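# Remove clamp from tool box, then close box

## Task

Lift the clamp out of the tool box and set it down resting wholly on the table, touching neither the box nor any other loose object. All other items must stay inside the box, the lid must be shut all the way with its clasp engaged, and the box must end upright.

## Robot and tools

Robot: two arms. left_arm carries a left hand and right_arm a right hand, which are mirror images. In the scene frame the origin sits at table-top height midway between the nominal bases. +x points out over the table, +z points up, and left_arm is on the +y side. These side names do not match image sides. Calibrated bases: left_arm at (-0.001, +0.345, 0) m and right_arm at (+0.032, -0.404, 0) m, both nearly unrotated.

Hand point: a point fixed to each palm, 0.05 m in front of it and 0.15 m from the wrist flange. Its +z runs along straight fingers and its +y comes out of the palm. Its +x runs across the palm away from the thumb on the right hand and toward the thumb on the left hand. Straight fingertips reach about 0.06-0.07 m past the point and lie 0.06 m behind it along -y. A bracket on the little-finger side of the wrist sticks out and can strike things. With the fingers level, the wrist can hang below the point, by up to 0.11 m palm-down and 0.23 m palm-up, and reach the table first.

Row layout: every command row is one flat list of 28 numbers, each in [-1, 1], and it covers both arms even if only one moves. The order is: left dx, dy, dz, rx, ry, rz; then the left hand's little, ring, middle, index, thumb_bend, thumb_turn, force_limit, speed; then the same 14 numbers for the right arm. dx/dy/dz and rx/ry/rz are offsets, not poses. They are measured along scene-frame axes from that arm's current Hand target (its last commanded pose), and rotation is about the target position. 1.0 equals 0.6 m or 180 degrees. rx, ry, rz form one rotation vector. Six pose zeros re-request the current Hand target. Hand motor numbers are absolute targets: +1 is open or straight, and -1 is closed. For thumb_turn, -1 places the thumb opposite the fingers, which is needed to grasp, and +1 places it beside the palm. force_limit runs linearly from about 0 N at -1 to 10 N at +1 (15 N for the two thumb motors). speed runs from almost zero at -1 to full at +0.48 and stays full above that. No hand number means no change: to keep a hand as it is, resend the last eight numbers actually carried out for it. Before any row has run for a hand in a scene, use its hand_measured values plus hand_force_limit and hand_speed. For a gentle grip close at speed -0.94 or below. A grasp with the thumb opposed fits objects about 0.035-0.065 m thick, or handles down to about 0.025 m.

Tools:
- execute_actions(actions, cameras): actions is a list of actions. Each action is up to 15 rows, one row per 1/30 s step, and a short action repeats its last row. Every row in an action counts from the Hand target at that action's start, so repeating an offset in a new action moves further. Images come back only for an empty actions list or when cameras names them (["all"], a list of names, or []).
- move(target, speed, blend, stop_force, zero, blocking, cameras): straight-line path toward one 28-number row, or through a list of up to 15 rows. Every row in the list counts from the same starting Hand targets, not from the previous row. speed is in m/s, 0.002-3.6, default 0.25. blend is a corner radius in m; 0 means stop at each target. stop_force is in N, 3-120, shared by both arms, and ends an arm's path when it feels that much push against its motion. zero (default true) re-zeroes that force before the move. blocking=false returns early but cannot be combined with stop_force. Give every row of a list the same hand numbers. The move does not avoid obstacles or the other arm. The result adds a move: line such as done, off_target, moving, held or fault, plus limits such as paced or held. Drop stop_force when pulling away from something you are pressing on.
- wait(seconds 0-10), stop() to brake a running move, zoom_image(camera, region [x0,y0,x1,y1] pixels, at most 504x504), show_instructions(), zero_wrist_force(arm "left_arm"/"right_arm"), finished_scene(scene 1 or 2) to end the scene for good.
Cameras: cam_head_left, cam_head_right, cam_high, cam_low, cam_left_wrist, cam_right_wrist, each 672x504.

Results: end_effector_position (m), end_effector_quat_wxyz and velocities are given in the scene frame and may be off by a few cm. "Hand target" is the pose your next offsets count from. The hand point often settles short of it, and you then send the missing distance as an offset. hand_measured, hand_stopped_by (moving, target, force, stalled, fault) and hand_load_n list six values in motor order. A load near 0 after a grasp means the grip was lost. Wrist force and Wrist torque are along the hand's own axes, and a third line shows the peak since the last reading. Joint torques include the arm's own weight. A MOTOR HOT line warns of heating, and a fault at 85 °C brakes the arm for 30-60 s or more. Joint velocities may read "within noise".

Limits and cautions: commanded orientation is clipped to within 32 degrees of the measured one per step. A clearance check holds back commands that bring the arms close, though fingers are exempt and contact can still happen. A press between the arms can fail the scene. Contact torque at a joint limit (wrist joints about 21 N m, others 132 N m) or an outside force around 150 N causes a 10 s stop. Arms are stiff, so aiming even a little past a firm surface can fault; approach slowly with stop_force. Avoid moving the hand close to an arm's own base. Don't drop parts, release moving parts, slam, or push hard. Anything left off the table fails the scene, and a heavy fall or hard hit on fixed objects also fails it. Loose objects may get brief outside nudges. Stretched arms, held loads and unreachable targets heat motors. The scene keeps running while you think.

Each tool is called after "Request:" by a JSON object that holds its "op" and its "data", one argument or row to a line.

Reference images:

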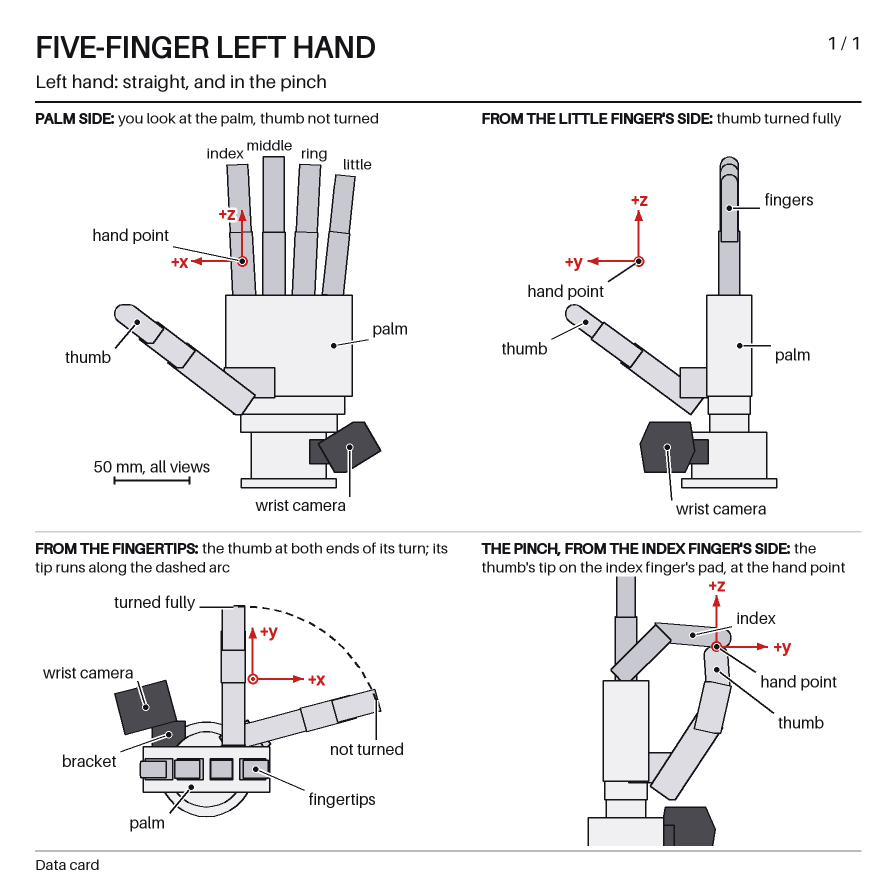

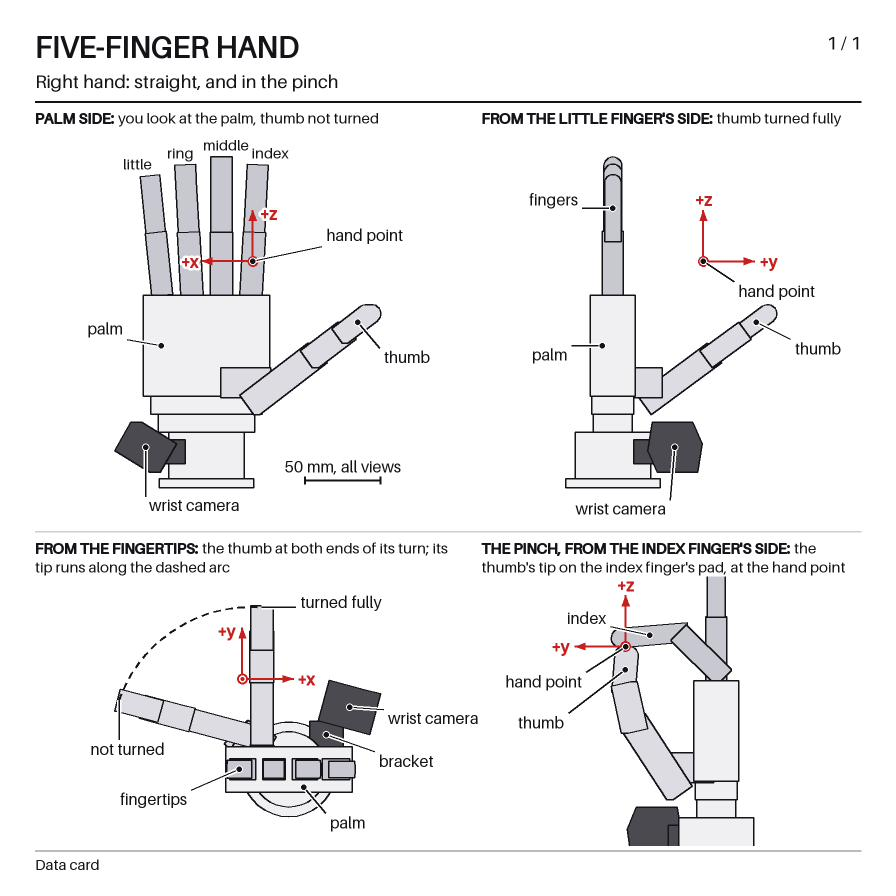

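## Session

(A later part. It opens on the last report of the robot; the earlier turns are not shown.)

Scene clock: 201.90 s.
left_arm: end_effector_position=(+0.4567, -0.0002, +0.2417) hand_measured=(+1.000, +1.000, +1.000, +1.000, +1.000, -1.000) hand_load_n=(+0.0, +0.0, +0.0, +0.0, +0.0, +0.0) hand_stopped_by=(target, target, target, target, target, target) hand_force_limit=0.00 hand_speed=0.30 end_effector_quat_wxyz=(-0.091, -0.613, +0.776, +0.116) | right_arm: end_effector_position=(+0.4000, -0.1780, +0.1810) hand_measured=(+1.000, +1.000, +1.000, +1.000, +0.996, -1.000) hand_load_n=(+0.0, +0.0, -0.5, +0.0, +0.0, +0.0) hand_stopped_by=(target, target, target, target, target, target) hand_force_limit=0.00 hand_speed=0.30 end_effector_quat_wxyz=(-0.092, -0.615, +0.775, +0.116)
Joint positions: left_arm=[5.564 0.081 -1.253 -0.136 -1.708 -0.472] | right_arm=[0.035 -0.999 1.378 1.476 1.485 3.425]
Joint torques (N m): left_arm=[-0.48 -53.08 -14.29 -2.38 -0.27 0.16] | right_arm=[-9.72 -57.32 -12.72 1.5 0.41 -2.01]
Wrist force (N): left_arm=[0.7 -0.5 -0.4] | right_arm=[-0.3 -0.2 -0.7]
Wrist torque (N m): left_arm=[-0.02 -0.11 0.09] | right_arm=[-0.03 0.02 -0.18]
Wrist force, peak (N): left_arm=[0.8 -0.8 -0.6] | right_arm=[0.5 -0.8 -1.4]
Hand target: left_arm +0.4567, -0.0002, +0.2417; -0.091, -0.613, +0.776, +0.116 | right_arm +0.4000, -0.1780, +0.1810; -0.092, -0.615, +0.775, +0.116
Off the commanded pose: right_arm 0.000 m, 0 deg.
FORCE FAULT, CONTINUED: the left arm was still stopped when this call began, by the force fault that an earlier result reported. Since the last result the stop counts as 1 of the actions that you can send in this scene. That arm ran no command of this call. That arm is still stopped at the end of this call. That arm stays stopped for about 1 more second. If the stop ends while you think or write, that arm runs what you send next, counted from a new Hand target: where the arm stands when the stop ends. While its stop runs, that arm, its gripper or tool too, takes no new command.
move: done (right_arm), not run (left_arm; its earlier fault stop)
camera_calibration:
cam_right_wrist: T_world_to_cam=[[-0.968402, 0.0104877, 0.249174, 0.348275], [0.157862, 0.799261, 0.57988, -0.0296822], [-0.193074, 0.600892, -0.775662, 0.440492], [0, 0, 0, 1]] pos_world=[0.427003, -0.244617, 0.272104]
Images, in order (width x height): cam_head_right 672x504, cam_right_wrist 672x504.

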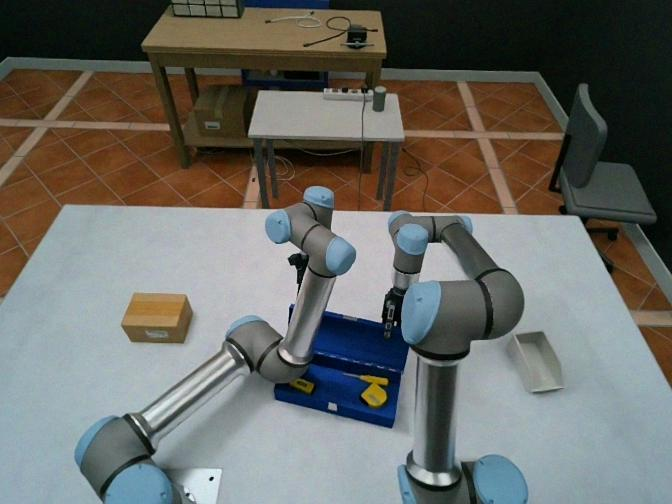

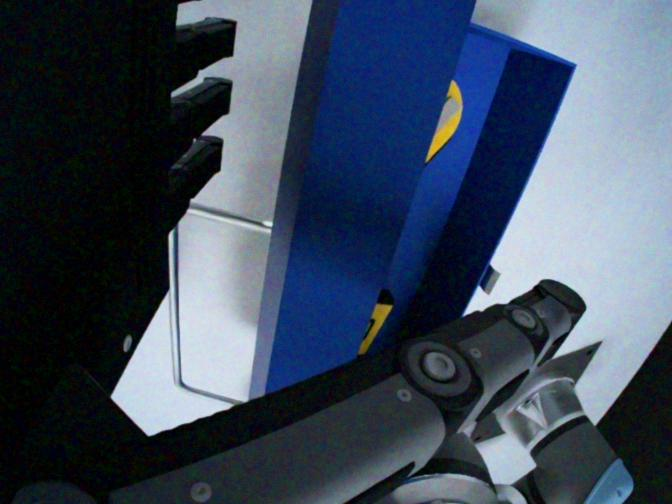

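Request:
{"op": "wait", "data": {
  "seconds": 0.5
}}

Request:
{"op": "move", "data": {
  "target": [0,0,0.25,0,0,0,1,1,1,1,1,-1,0,0.3, 0,0,0,0,0,0,0.5,0.5,0.5,0.5,0.5,-1,-0.6,0.0],
  "speed": 0.15,
  "cameras": ["all"]
}}

Scene clock: 203.57 s.
left_arm: end_effector_position=(+0.4567, -0.0002, +0.2417) hand_measured=(+1.000, +1.000, +1.000, +1.000, +1.000, -1.000) hand_load_n=(+0.0, +0.0, +0.0, +0.0, -0.5, +0.0) hand_stopped_by=(target, target, target, target, target, target) hand_force_limit=0.00 hand_speed=0.30 end_effector_quat_wxyz=(-0.091, -0.613, +0.776, +0.116) | right_arm: end_effector_position=(+0.4000, -0.1780, +0.1810) hand_measured=(+1.000, +1.000, +1.000, +1.000, +0.996, -1.000) hand_load_n=(+0.0, +0.0, +0.0, +0.0, +0.0, +0.0) hand_stopped_by=(target, target, target, target, target, target) hand_force_limit=0.00 hand_speed=0.30 end_effector_quat_wxyz=(-0.092, -0.615, +0.775, +0.116)
Joint positions: left_arm=[5.564 0.081 -1.253 -0.136 -1.708 -0.472] | right_arm=[0.035 -0.999 1.378 1.476 1.485 3.425]
Joint torques (N m): left_arm=[-0.4 -53.8 -11.85 -2.37 -0.22 0.17] | right_arm=[-9.46 -57 -12.52 1.64 0.73 -2.09]
Wrist force (N): left_arm=[0.8 -0.5 -0.5] | right_arm=[-0.2 -0.3 -0.6]
Wrist torque (N m): left_arm=[-0.02 -0.12 0.09] | right_arm=[-0.05 0.01 -0.18]
Wrist force, peak (N): left_arm=[0.6 -1.1 -0.1] | right_arm=[-0.4 -0.6 -0.8]
Hand target: left_arm +0.4567, -0.0002, +0.2417; -0.091, -0.613, +0.776, +0.116 | right_arm +0.4000, -0.1780, +0.1810; -0.092, -0.615, +0.775, +0.116
Off the commanded pose: right_arm 0.000 m, 0 deg.
FORCE FAULT, CONTINUED: the left arm's stop, for the force fault that an earlier result reported, is over. The rest of the stop counts as 1 of the actions that you can send in this scene. During its stop the left arm's controller moved it back a little. That arm's target is now where it stood when the stop ended, not its last command. That arm accepts commands again.
wait: 0.50 s; at rest from the start

Scene clock: 205.03 s.
left_arm: end_effector_position=(+0.4567, -0.0002, +0.3916) hand_measured=(+1.000, +1.000, +1.000, +1.000, +1.000, -1.000) hand_load_n=(+0.0, +0.0, +0.0, +0.0, -0.5, +0.0) hand_stopped_by=(target, target, target, target, target, target) hand_force_limit=0.00 hand_speed=0.30 end_effector_quat_wxyz=(-0.091, -0.613, +0.776, +0.116) | right_arm: end_effector_position=(+0.4000, -0.1780, +0.1810) hand_measured=(+0.500, +0.500, +0.554, +0.500, +0.500, -1.000) hand_load_n=(+0.0, +0.0, +0.0, +2.0, +0.0, +0.0) hand_stopped_by=(target, target, force, force, target, target) hand_force_limit=-0.60 hand_speed=0.00 end_effector_quat_wxyz=(-0.092, -0.615, +0.775, +0.116)
Joint positions: left_arm=[5.565 -0.294 -0.831 -0.183 -1.709 -0.472] | right_arm=[0.035 -0.999 1.378 1.476 1.485 3.425]
Joint torques (N m): left_arm=[4.04 -60.39 -12.13 0.13 1.24 2] | right_arm=[4.5 -43.14 -19.09 5.87 -1.89 -2]
Wrist force (N): left_arm=[0.8 -0.5 -0.2] | right_arm=[-0.4 -2.0 -0.9]
Wrist torque (N m): left_arm=[-0.03 -0.12 0.11] | right_arm=[0.03 0.02 -0.17]
Wrist force, peak (N): left_arm=[1.1 -1.4 1.0] | right_arm=[0.7 -5.2 0.8]
Hand target: left_arm +0.4567, -0.0002, +0.3917; -0.091, -0.613, +0.776, +0.116 | right_arm +0.4000, -0.1780, +0.1810; -0.092, -0.615, +0.775, +0.116
Off the commanded pose: left_arm 0.000 m, 0 deg | right_arm 0.000 m, 0 deg.
move: done
camera_calibration:
cam_left_wrist: T_world_to_cam=[[0.844061, -0.486912, -0.224672, -0.300228], [-0.314182, -0.788561, 0.528641, -0.0550213], [-0.434569, -0.375618, -0.818573, 0.632271], [0, 0, 0, 1]] pos_world=[0.510889, 0.0479197, 0.479193]
cam_right_wrist: T_world_to_cam=[[-0.968392, 0.0105792, 0.249208, 0.348284], [0.157926, 0.799343, 0.57975, -0.0296541], [-0.193069, 0.600781, -0.775749, 0.440487], [0, 0, 0, 1]] pos_world=[0.427003, -0.244617, 0.272104]

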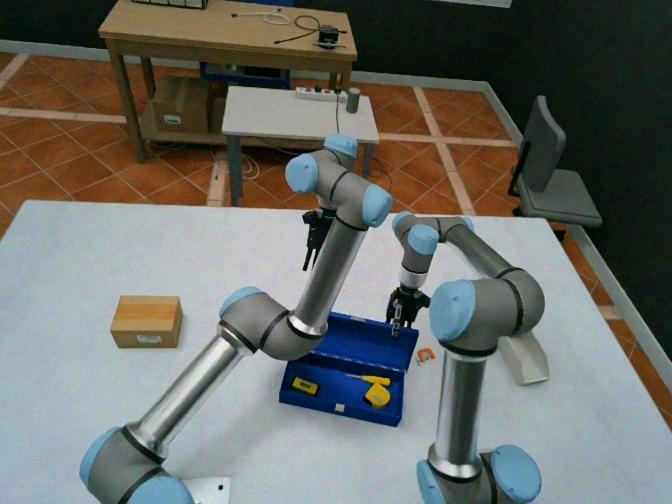

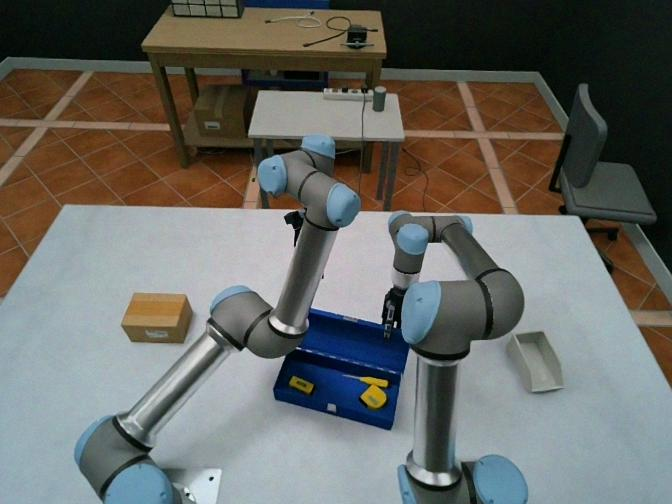

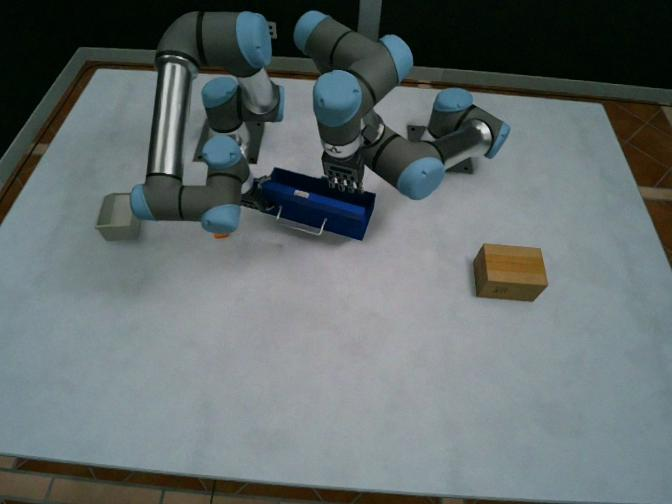

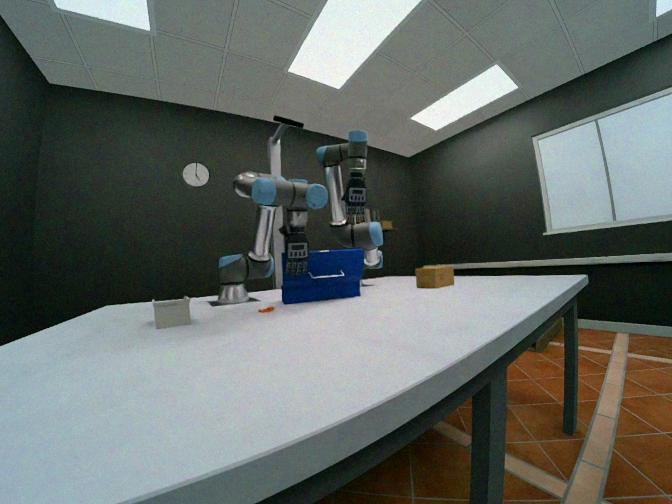

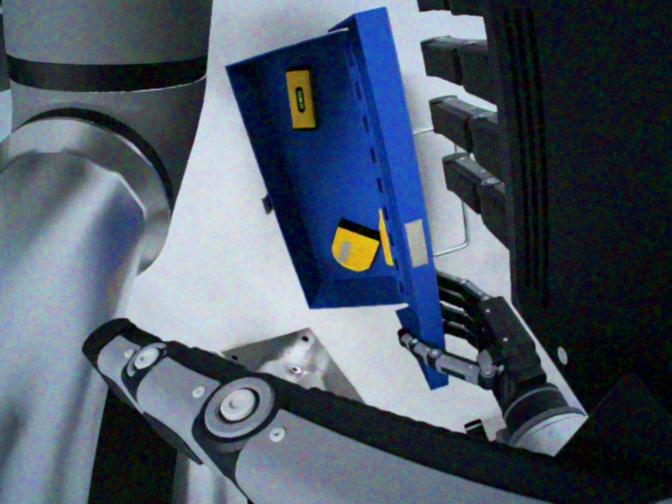

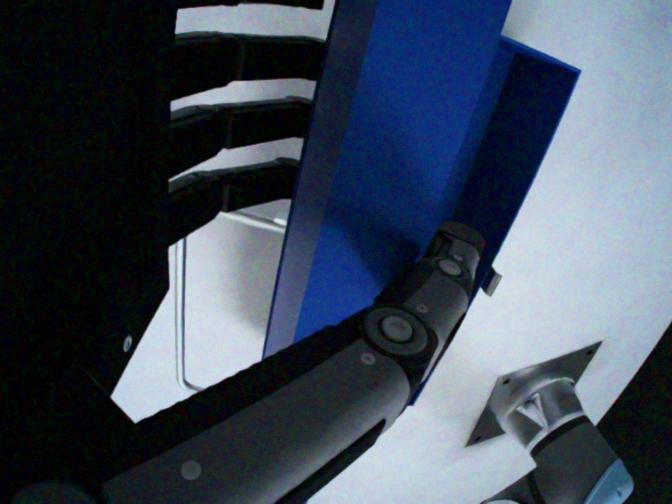

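Request:
{"op": "move", "data": {
  "target": [
    [0,0,0,0,0,0,1,1,1,1,1,-1,0,0.3, -0.0488,0.0124,0.0112,-0.0206,-0.0807,0,0.5,0.5,0.5,0.5,0.5,-1,-0.6,0.0],
    [0,0,0,0,0,0,1,1,1,1,1,-1,0,0.3, -0.0988,0.0252,0.008,-0.0412,-0.1615,0,0.5,0.5,0.5,0.5,0.5,-1,-0.6,0.0],
    [0,0,0,0,0,0,1,1,1,1,1,-1,0,0.3, -0.1465,0.0373,-0.0085,-0.0618,-0.2423,0,0.5,0.5,0.5,0.5,0.5,-1,-0.6,0.0]
  ],
  "speed": 0.25,
  "blend": 0.01,
  "cameras": ["cam_right_wrist","cam_left_wrist","cam_head_right","cam_head_left"]
}}

Scene clock: 209.10 s.
left_arm: end_effector_position=(+0.4567, -0.0002, +0.3917) hand_measured=(+1.000, +1.000, +1.000, +1.000, +1.000, -1.000) hand_load_n=(+0.0, +0.0, +0.0, +0.0, +0.0, +0.0) hand_stopped_by=(target, target, target, target, target, target) hand_force_limit=0.00 hand_speed=0.30 end_effector_quat_wxyz=(-0.091, -0.613, +0.776, +0.116) | right_arm: end_effector_position=(+0.3121, -0.1556, +0.1760) hand_measured=(+0.500, +0.500, +0.554, +0.500, +0.500, -1.000) hand_load_n=(+0.0, +0.0, +0.0, +0.5, +1.0, +0.0) hand_stopped_by=(target, target, force, force, target, target) hand_force_limit=-0.60 hand_speed=0.00 end_effector_quat_wxyz=(+0.144, -0.602, +0.761, -0.194)
Joint positions: left_arm=[5.565 -0.294 -0.831 -0.183 -1.708 -0.472] | right_arm=[0.377 -1.552 1.872 0.855 1.866 3.721]
Joint torques (N m): left_arm=[-4.73 -58.79 -4.02 0.21 1.11 1.8] | right_arm=[1.72 -22.68 -18.7 0.72 0.89 -1.25]
Wrist force (N): left_arm=[0.8 -0.5 -0.4] | right_arm=[-0.5 -0.8 -1.5]
Wrist torque (N m): left_arm=[-0.02 -0.13 0.11] | right_arm=[-0.08 0.07 -0.19]
Wrist force, peak (N): left_arm=[0.9 -1.0 -0.3] | right_arm=[0.4 -5.3 -1.5]
Hand target: left_arm +0.4567, -0.0002, +0.3917; -0.091, -0.613, +0.776, +0.116 | right_arm +0.3121, -0.1556, +0.1759; +0.144, -0.602, +0.761, -0.194
Off the commanded pose: left_arm 0.000 m, 0 deg | right_arm 0.000 m, 0 deg.
move: done
camera_calibration:
cam_left_wrist: T_world_to_cam=[[0.84403, -0.486896, -0.224826, -0.300117], [-0.314131, -0.788619, 0.528584, -0.0550698], [-0.434667, -0.375516, -0.818567, 0.632395], [0, 0, 0, 1]] pos_world=[0.510889, 0.0479197, 0.479293]
cam_right_wrist: T_world_to_cam=[[-0.872115, -0.0140696, -0.489099, 0.360214], [-0.226775, 0.89737, 0.37855, 0.140027], [0.433577, 0.441054, -0.7858, 0.18742], [0, 0, 0, 1]] pos_world=[0.264642, -0.203251, 0.270447]
Images, in order (width x height): cam_head_left 672x504, cam_head_right 672x504, cam_left_wrist 672x504, cam_right_wrist 672x504.

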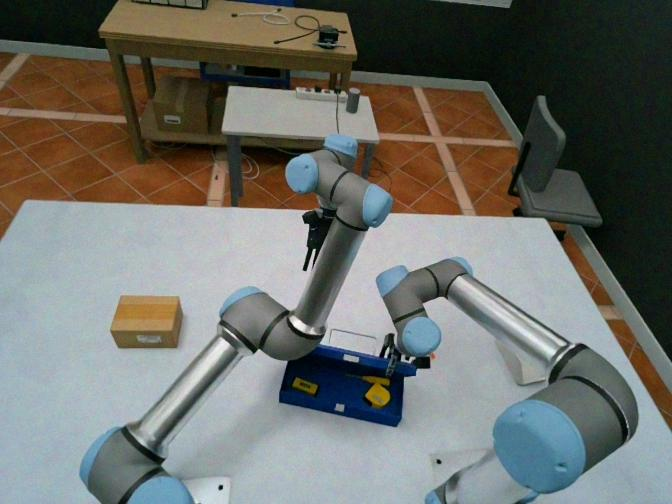

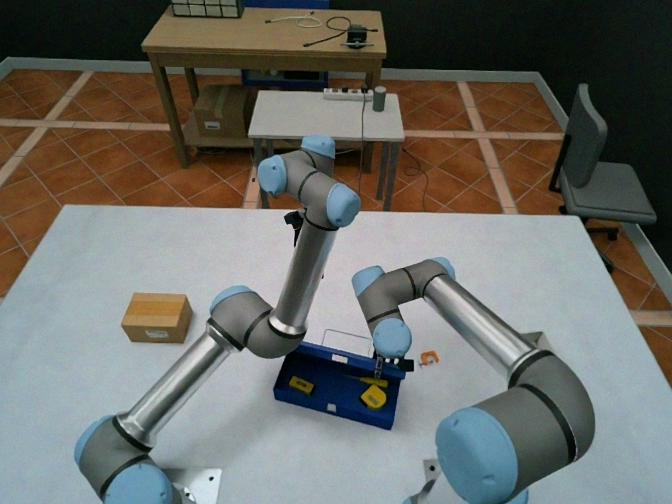

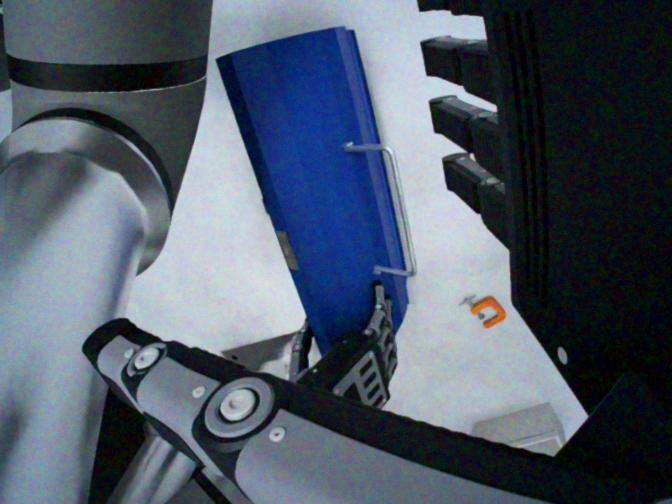

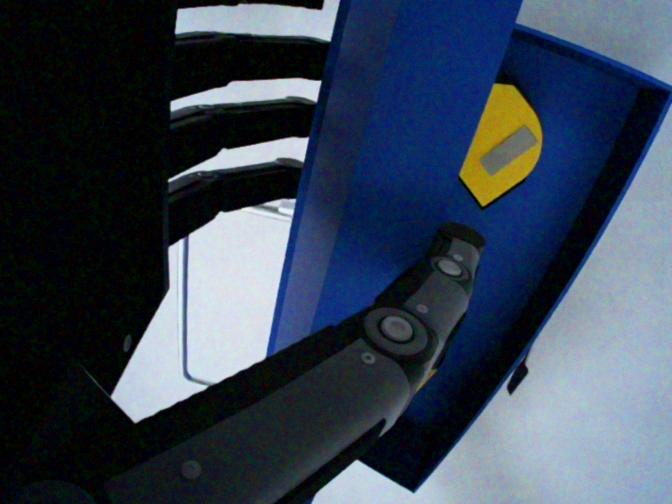

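Request:
{"op": "move", "data": {
  "target": [
    [0,0,0,0,0,0,1,1,1,1,1,-1,0,0.3, -0.0417,0.0106,-0.0287,-0.0206,-0.0807,0,0.5,0.5,0.5,0.5,0.5,-1,-0.6,0.0],
    [0,0,0,0,0,0,1,1,1,1,1,-1,0,0.3, -0.0749,0.0191,-0.0675,-0.0412,-0.1615,0,0.5,0.5,0.5,0.5,0.5,-1,-0.6,0.0],
    [0,0,0,0,0,0,1,1,1,1,1,-1,0,0.3, -0.0911,0.0232,-0.0978,-0.0549,-0.2153,0,0.5,0.5,0.5,0.5,0.5,-1,-0.6,0.0]
  ],
  "speed": 0.25,
  "blend": 0.01,
  "cameras": ["cam_right_wrist","cam_left_wrist","cam_head_right","cam_head_left"]
}}

Scene clock: 212.00 s.
left_arm: end_effector_position=(+0.4567, -0.0002, +0.3917) hand_measured=(+1.000, +1.000, +1.000, +1.000, +1.000, -1.000) hand_load_n=(+0.0, -0.5, +0.0, +0.0, +0.0, +0.0) hand_stopped_by=(target, target, target, target, target, target) hand_force_limit=0.00 hand_speed=0.30 end_effector_quat_wxyz=(-0.091, -0.613, +0.776, +0.116) | right_arm: end_effector_position=(+0.2575, -0.1417, +0.1172) hand_measured=(+0.500, +0.500, +0.554, +0.500, +0.500, -1.000) hand_load_n=(+0.0, +0.0, +0.0, +0.0, +1.5, +0.0) hand_stopped_by=(target, target, force, force, target, target) hand_force_limit=-0.60 hand_speed=0.00 end_effector_quat_wxyz=(+0.337, -0.514, +0.651, -0.446)
Joint positions: left_arm=[5.564 -0.294 -0.831 -0.183 -1.708 -0.472] | right_arm=[1.001 -1.468 2.197 0.237 2.668 4.03]
Joint torques (N m): left_arm=[-8.36 -56.3 -8.86 0.29 1.01 1.61] | right_arm=[4.02 -22.8 -18.21 -0.15 3.15 -1.82]
Wrist force (N): left_arm=[0.6 -0.5 -0.3] | right_arm=[0.0 0.5 -1.5]
Wrist torque (N m): left_arm=[-0.01 -0.09 0.09] | right_arm=[-0.14 0.11 -0.21]
Wrist force, peak (N): left_arm=[1.2 -0.6 -0.5] | right_arm=[-0.1 -1.8 -3.4]
Hand target: left_arm +0.4567, -0.0002, +0.3917; -0.091, -0.613, +0.776, +0.116 | right_arm +0.2575, -0.1417, +0.1173; +0.337, -0.514, +0.651, -0.446
Off the commanded pose: left_arm 0.000 m, 0 deg | right_arm 0.000 m, 0 deg.
move: done
camera_calibration:
cam_left_wrist: T_world_to_cam=[[0.84403, -0.486896, -0.224826, -0.300117], [-0.314131, -0.788619, 0.528584, -0.0550698], [-0.434667, -0.375516, -0.818567, 0.632395], [0, 0, 0, 1]] pos_world=[0.510889, 0.0479197, 0.479293]
cam_right_wrist: T_world_to_cam=[[-0.376763, -0.140426, -0.915604, 0.18858], [-0.362429, 0.931991, 0.00619722, 0.220924], [0.852464, 0.334176, -0.402035, -0.00912419], [0, 0, 0, 1]] pos_world=[0.158897, -0.176369, 0.167627]
Images, in order (width x height): cam_head_left 672x504, cam_head_right 672x504, cam_left_wrist 672x504, cam_right_wrist 672x504.

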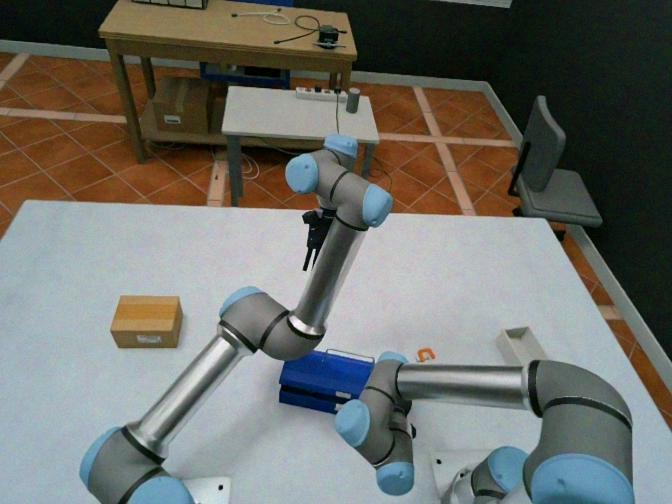

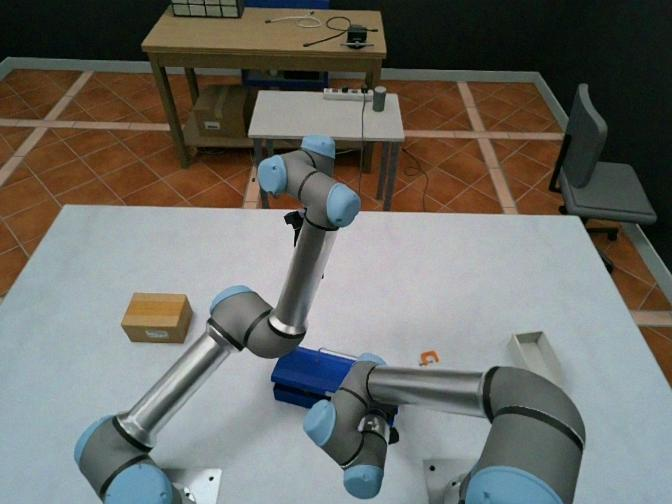

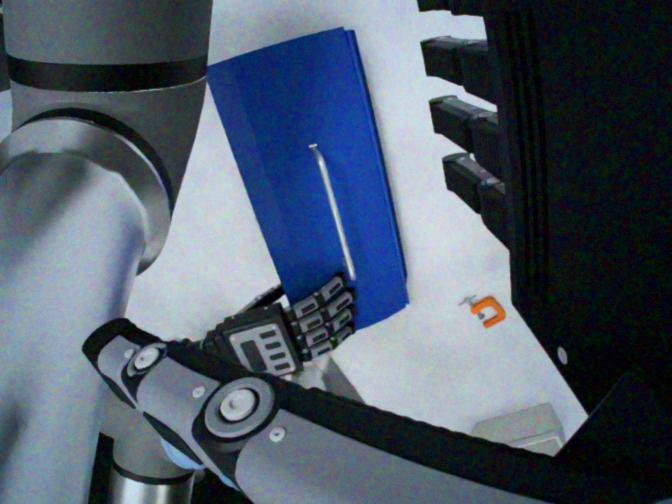

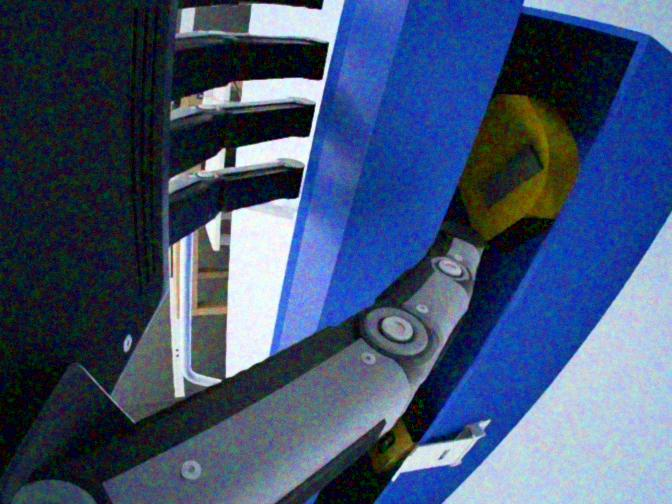

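Request:
{"op": "move", "data": {
  "target": [
    [0,0,0,0,0,0,1,1,1,1,1,-1,0,0.3, 0,0,-0.02,0,0,0,0.5,0.5,0.5,0.5,0.5,-1,-0.6,0.0],
    [0,0,0,0,0,0,1,1,1,1,1,-1,0,0.3, -0.0823,0.021,0.0143,0,0,0,0.5,0.5,0.5,0.5,0.5,-1,-0.6,0.0]
  ],
  "speed": 0.12,
  "cameras": ["cam_right_wrist","cam_left_wrist","cam_head_right","cam_head_left"]
}}

Scene clock: 214.20 s.
left_arm: end_effector_position=(+0.4567, -0.0002, +0.3917) hand_measured=(+1.000, +1.000, +1.000, +1.000, +1.000, -1.000) hand_load_n=(+0.0, +0.0, +0.0, +0.0, -0.5, +0.0) hand_stopped_by=(target, target, target, target, target, target) hand_force_limit=0.00 hand_speed=0.30 end_effector_quat_wxyz=(-0.091, -0.613, +0.776, +0.116) | right_arm: end_effector_position=(+0.2081, -0.1291, +0.1258) hand_measured=(+0.500, +0.500, +0.554, +0.500, +0.500, -1.000) hand_load_n=(+0.0, +0.0, +0.0, +0.0, +0.0, +0.0) hand_stopped_by=(target, target, force, force, target, target) hand_force_limit=-0.60 hand_speed=0.00 end_effector_quat_wxyz=(+0.337, -0.514, +0.651, -0.446)
Joint positions: left_arm=[5.564 -0.294 -0.831 -0.183 -1.708 -0.472] | right_arm=[1.192 -1.353 2.146 0.554 2.747 4.449]
Joint torques (N m): left_arm=[-8.25 -54.47 -13.01 0.2 1.02 1.53] | right_arm=[2.7 -35.94 -7.79 4.5 -0.54 1.68]
Wrist force (N): left_arm=[0.9 -0.5 -0.3] | right_arm=[-1.0 -0.4 -0.7]
Wrist torque (N m): left_arm=[-0.02 -0.14 0.11] | right_arm=[-0.05 0.15 -0.20]
Wrist force, peak (N): left_arm=[1.0 -0.8 -0.3] | right_arm=[-7.3 -17.7 -10.1]
Hand target: left_arm +0.4567, -0.0002, +0.3917; -0.091, -0.613, +0.776, +0.116 | right_arm +0.2081, -0.1291, +0.1258; +0.337, -0.514, +0.651, -0.446
Off the commanded pose: left_arm 0.000 m, 0 deg | right_arm 0.000 m, 0 deg.
move: done
camera_calibration:
cam_left_wrist: T_world_to_cam=[[0.84403, -0.486896, -0.224826, -0.300117], [-0.314131, -0.788619, 0.528584, -0.0550698], [-0.434667, -0.375516, -0.818567, 0.632395], [0, 0, 0, 1]] pos_world=[0.510889, 0.0479197, 0.479293]
cam_right_wrist: T_world_to_cam=[[-0.376489, -0.140519, -0.915702, 0.179506], [-0.362361, 0.932019, 0.00596141, 0.19117], [0.852614, 0.334059, -0.401813, 0.0320854], [0, 0, 0, 1]] pos_world=[0.109498, -0.163669, 0.176126]
Images, in order (width x height): cam_head_left 672x504, cam_head_right 672x504, cam_left_wrist 672x504, cam_right_wrist 672x504.

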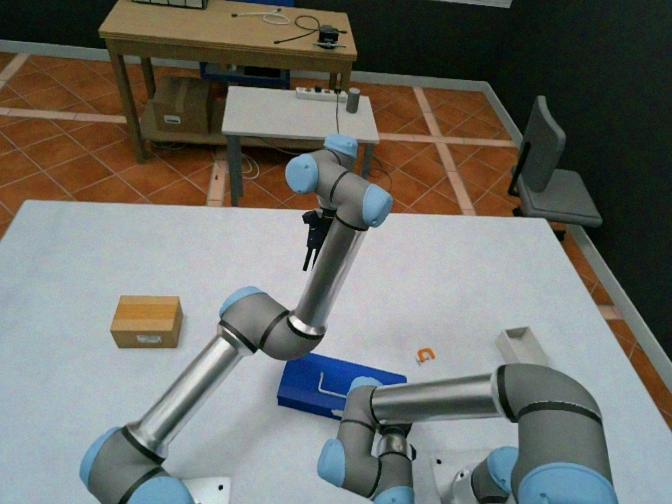

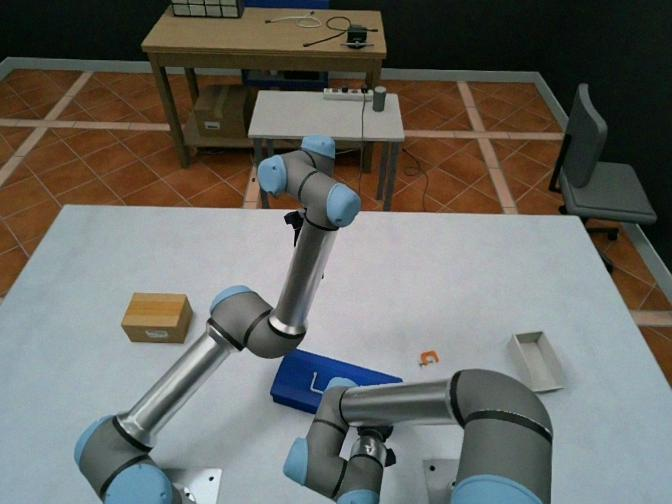

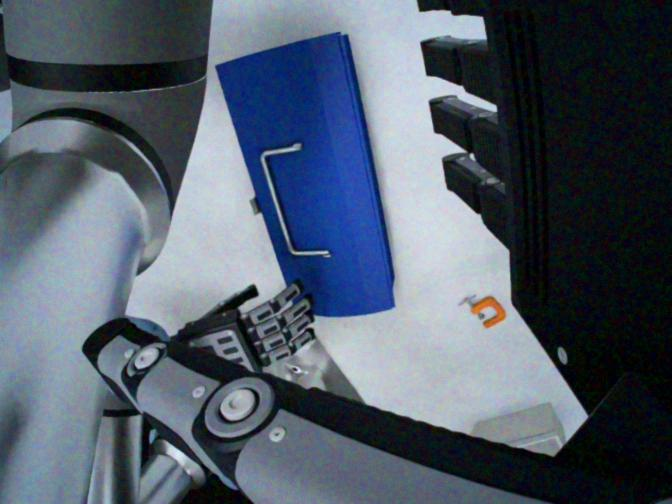

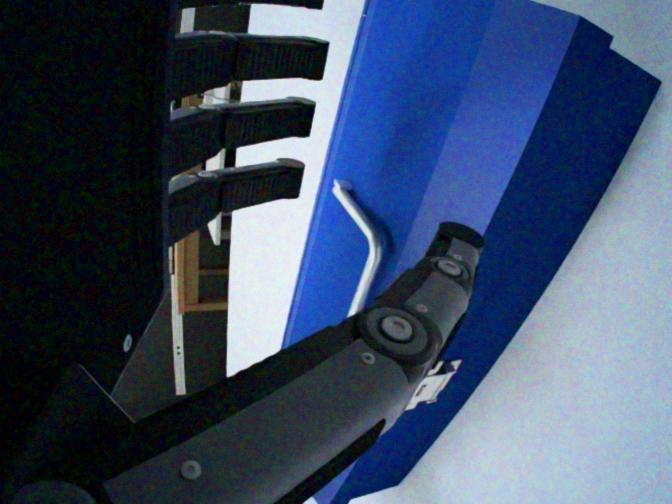

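Request:
{"op": "zoom_image", "data": {
  "camera": "cam_head_right",
  "region": [260, 330, 420, 430]
}}

Request:
{"op": "zoom_image", "data": {
  "camera": "cam_left_wrist",
  "region": [200, 20, 420, 340]
}}

Scaled by 3.150 from the camera's 672x504 image, which has a finer 960x720 frame.

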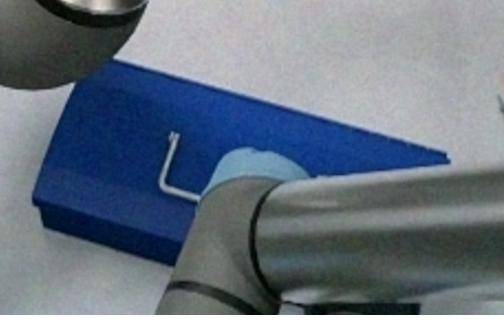

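Scaled by 1.575 from the camera's 672x504 image, which has a finer 960x720 frame.

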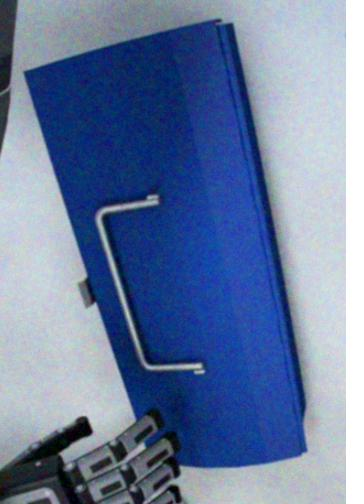

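Request:
{"op": "move", "data": {
  "target": [
    [0,0,0,0,0,0,1,1,1,1,1,-1,0,0.3, 0,0,0.12,0.03,0.12,0,-1,-1,-1,-1,1,1,0,0.48],
    [0,0,0,0,0,0,1,1,1,1,1,-1,0,0.3, 0.0115,0.0418,0.04,0.0933,0.3661,0,-1,-1,-1,-1,1,1,0,0.48]
  ],
  "speed": 0.4,
  "blend": 0.02,
  "cameras": ["cam_left_wrist","cam_right_wrist","cam_head_right","cam_head_left"]
}}

Request:
{"op": "zoom_image", "data": {
  "camera": "cam_left_wrist",
  "region": [200, 20, 420, 340]
}}

Scene clock: 217.60 s.
left_arm: end_effector_position=(+0.4567, -0.0002, +0.3917) hand_measured=(+1.000, +1.000, +1.000, +1.000, +1.000, -1.000) hand_load_n=(+0.0, +0.0, +0.0, -0.5, -0.5, +0.0) hand_stopped_by=(target, target, target, target, target, target) hand_force_limit=0.00 hand_speed=0.30 end_effector_quat_wxyz=(-0.091, -0.613, +0.776, +0.116) | right_arm: end_effector_position=(+0.2150, -0.1040, +0.1499) hand_measured=(-1.000, -1.000, -1.000, -1.000, +1.000, +1.000) hand_load_n=(+0.0, +0.0, +0.0, +0.0, +0.0, +0.0) hand_stopped_by=(target, target, target, target, target, target) hand_force_limit=0.00 hand_speed=0.48 end_effector_quat_wxyz=(-0.002, -0.621, +0.784, -0.002)
Joint positions: left_arm=[5.564 -0.294 -0.831 -0.183 -1.708 -0.472] | right_arm=[0.407 -1.396 1.875 1.094 1.575 3.81]
Joint torques (N m): left_arm=[-8.33 -53.62 -19.28 0.15 0.81 1.27] | right_arm=[-1.62 -23.24 -12.39 2.15 -1.34 0.23]
Wrist force (N): left_arm=[1.1 -0.9 0.0] | right_arm=[-1.0 0.3 -0.8]
Wrist torque (N m): left_arm=[-0.10 -0.17 0.14] | right_arm=[0.07 0.14 -0.03]
Wrist force, peak (N): left_arm=[1.1 -0.9 -0.3] | right_arm=[-1.0 -1.8 -2.3]
Hand target: left_arm +0.4567, -0.0002, +0.3917; -0.091, -0.613, +0.776, +0.116 | right_arm +0.2150, -0.1040, +0.1498; -0.002, -0.621, +0.784, -0.002
Off the commanded pose: left_arm 0.000 m, 0 deg | right_arm 0.000 m, 0 deg.
move: done
camera_calibration:
cam_left_wrist: T_world_to_cam=[[0.84403, -0.486896, -0.224826, -0.300117], [-0.314131, -0.788619, 0.528584, -0.0550698], [-0.434667, -0.375516, -0.818567, 0.632395], [0, 0, 0, 1]] pos_world=[0.510889, 0.0479197, 0.479293]
cam_right_wrist: T_world_to_cam=[[-0.999146, 0.0183255, -0.0370251, 0.226393], [-0.00463419, 0.840857, 0.541237, 0.00354849], [0.0410513, 0.540947, -0.840054, 0.289158], [0, 0, 0, 1]] pos_world=[0.214346, -0.163552, 0.24937]
Images, in order (width x height): cam_head_left 672x504, cam_head_right 672x504, cam_left_wrist 672x504, cam_right_wrist 672x504.

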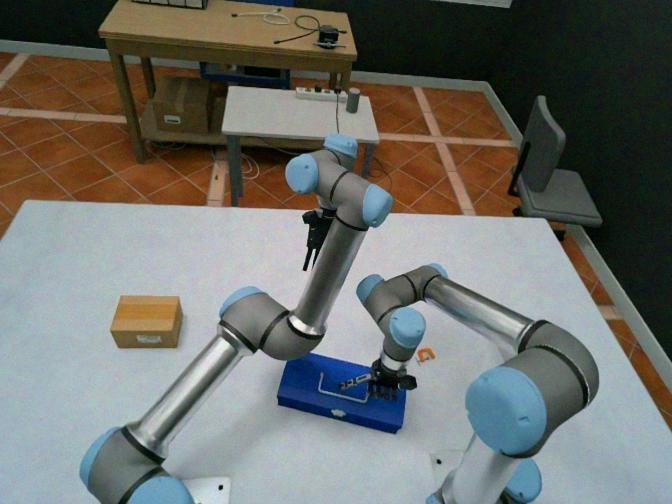

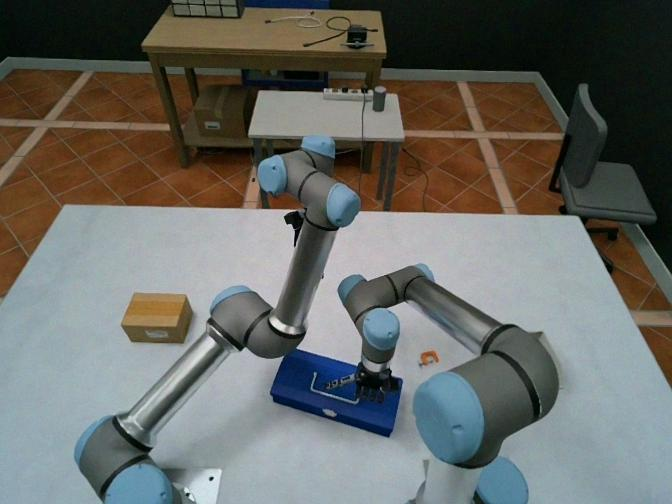

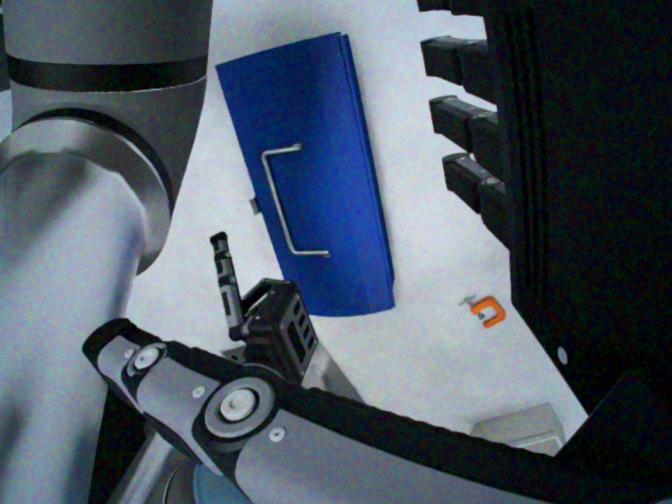

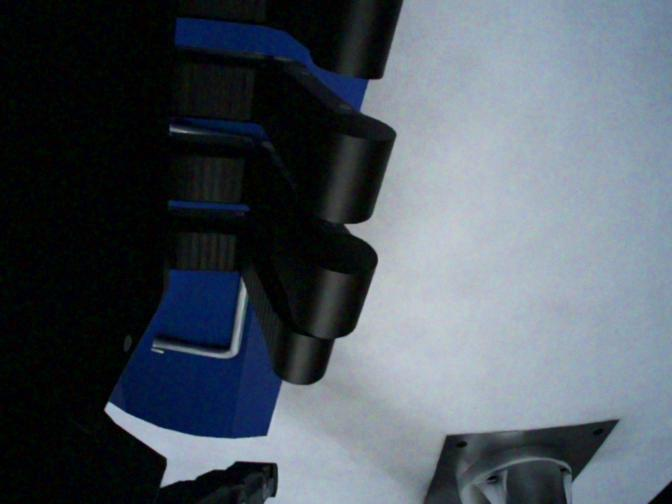

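Scaled by 1.575 from the camera's 672x504 image, which has a finer 960x720 frame.

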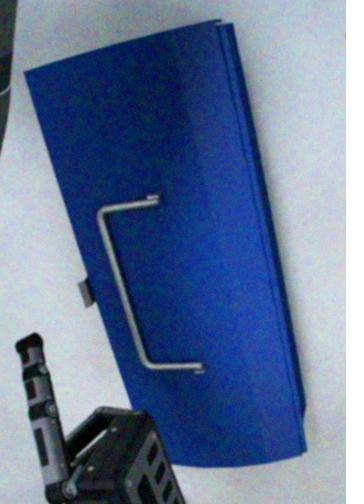

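Request:
{"op": "zoom_image", "data": {
  "camera": "cam_head_left",
  "region": [260, 340, 430, 440]
}}

Request:
{"op": "zoom_image", "data": {
  "camera": "cam_head_right",
  "region": [260, 340, 430, 440]
}}

Scaled by 2.965 from the camera's 672x504 image, which has a finer 960x720 frame.

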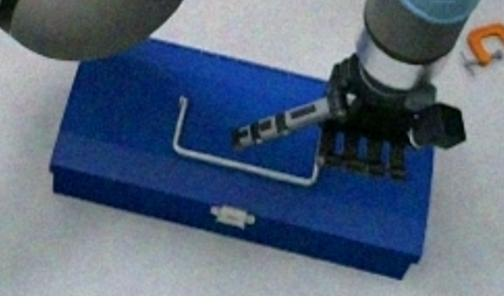

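Scaled by 2.965 from the camera's 672x504 image, which has a finer 960x720 frame.

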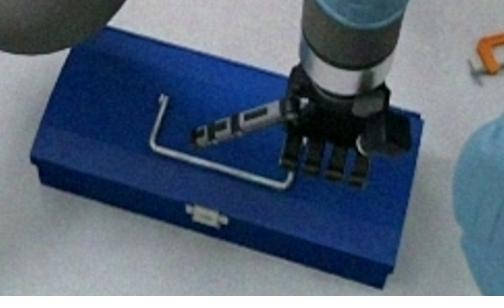

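Request:
{"op": "move", "data": {
  "target": [0,0,0,0,0,0,1,1,1,1,1,-1,0,0.3, 0,0,-0.13,0,0,0,-1,-1,-1,-1,1,1,0,0.48],
  "speed": 0.04,
  "stop_force": 30,
  "cameras": ["cam_head_right","cam_head_left"]
}}

Request:
{"op": "zoom_image", "data": {
  "camera": "cam_head_left",
  "region": [260, 340, 430, 440]
}}

Scene clock: 220.73 s.
left_arm: end_effector_position=(+0.4567, -0.0002, +0.3917) hand_measured=(+1.000, +1.000, +1.000, +1.000, +1.000, -1.000) hand_load_n=(+0.0, +0.0, -0.5, +0.0, +0.0, +0.0) hand_stopped_by=(target, target, target, target, target, target) hand_force_limit=0.00 hand_speed=0.30 end_effector_quat_wxyz=(-0.091, -0.613, +0.776, +0.116) | right_arm: end_effector_position=(+0.2150, -0.1040, +0.0827) hand_measured=(-1.000, -1.000, -1.000, -1.000, +1.000, +1.000) hand_load_n=(+0.0, +0.0, +0.5, -4.0, +0.0, +0.0) hand_stopped_by=(target, target, target, target, target, target) hand_force_limit=0.00 hand_speed=0.48 end_effector_quat_wxyz=(-0.002, -0.621, +0.784, -0.002)
Joint positions: left_arm=[5.564 -0.294 -0.831 -0.183 -1.708 -0.472] | right_arm=[0.407 -1.305 1.963 0.917 1.575 3.81]
Joint torques (N m): left_arm=[-8.38 -53.62 -19.88 0.16 0.55 1.17] | right_arm=[-5.85 -19.92 -20.95 -0.91 0.66 -1.61]
Wrist force (N): left_arm=[0.8 -0.6 -0.1] | right_arm=[0.1 10.1 -16.8]
Wrist torque (N m): left_arm=[-0.05 -0.12 0.11] | right_arm=[1.03 0.06 0.06]
Wrist force, peak (N): left_arm=[1.2 -0.6 -0.7] | right_arm=[-2.6 0.9 -60.0]
Hand target: left_arm +0.4567, -0.0002, +0.3917; -0.091, -0.613, +0.776, +0.116 | right_arm +0.2150, -0.1040, +0.0827; -0.002, -0.621, +0.784, -0.002 (not the last commanded pose)
Off the commanded pose: left_arm 0.000 m, 0 deg | right_arm 0.011 m, 0 deg.
move: contact (right_arm)
Images, in order (width x height): cam_head_left 672x504, cam_head_right 672x504.

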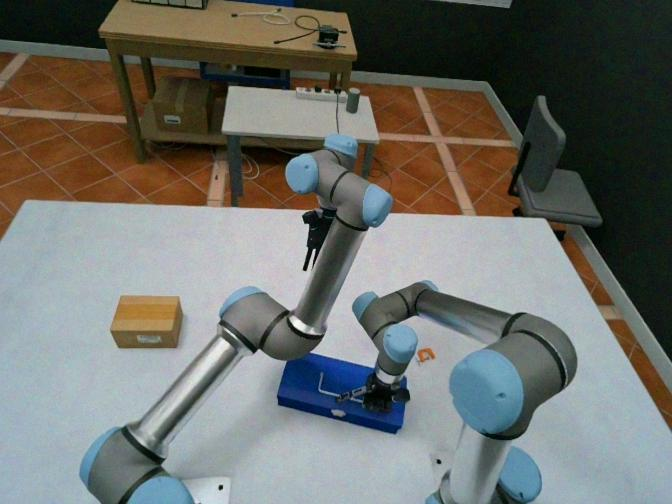

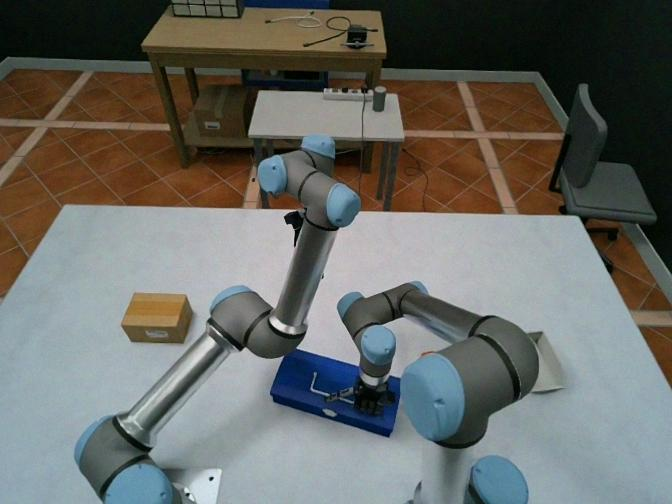

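Scaled by 2.965 from the camera's 672x504 image, which has a finer 960x720 frame.

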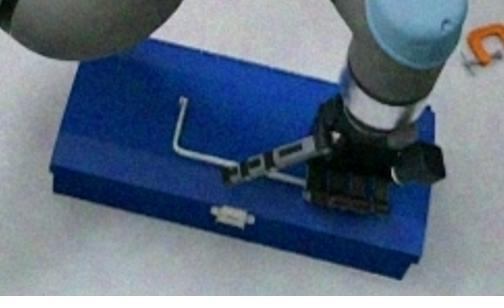

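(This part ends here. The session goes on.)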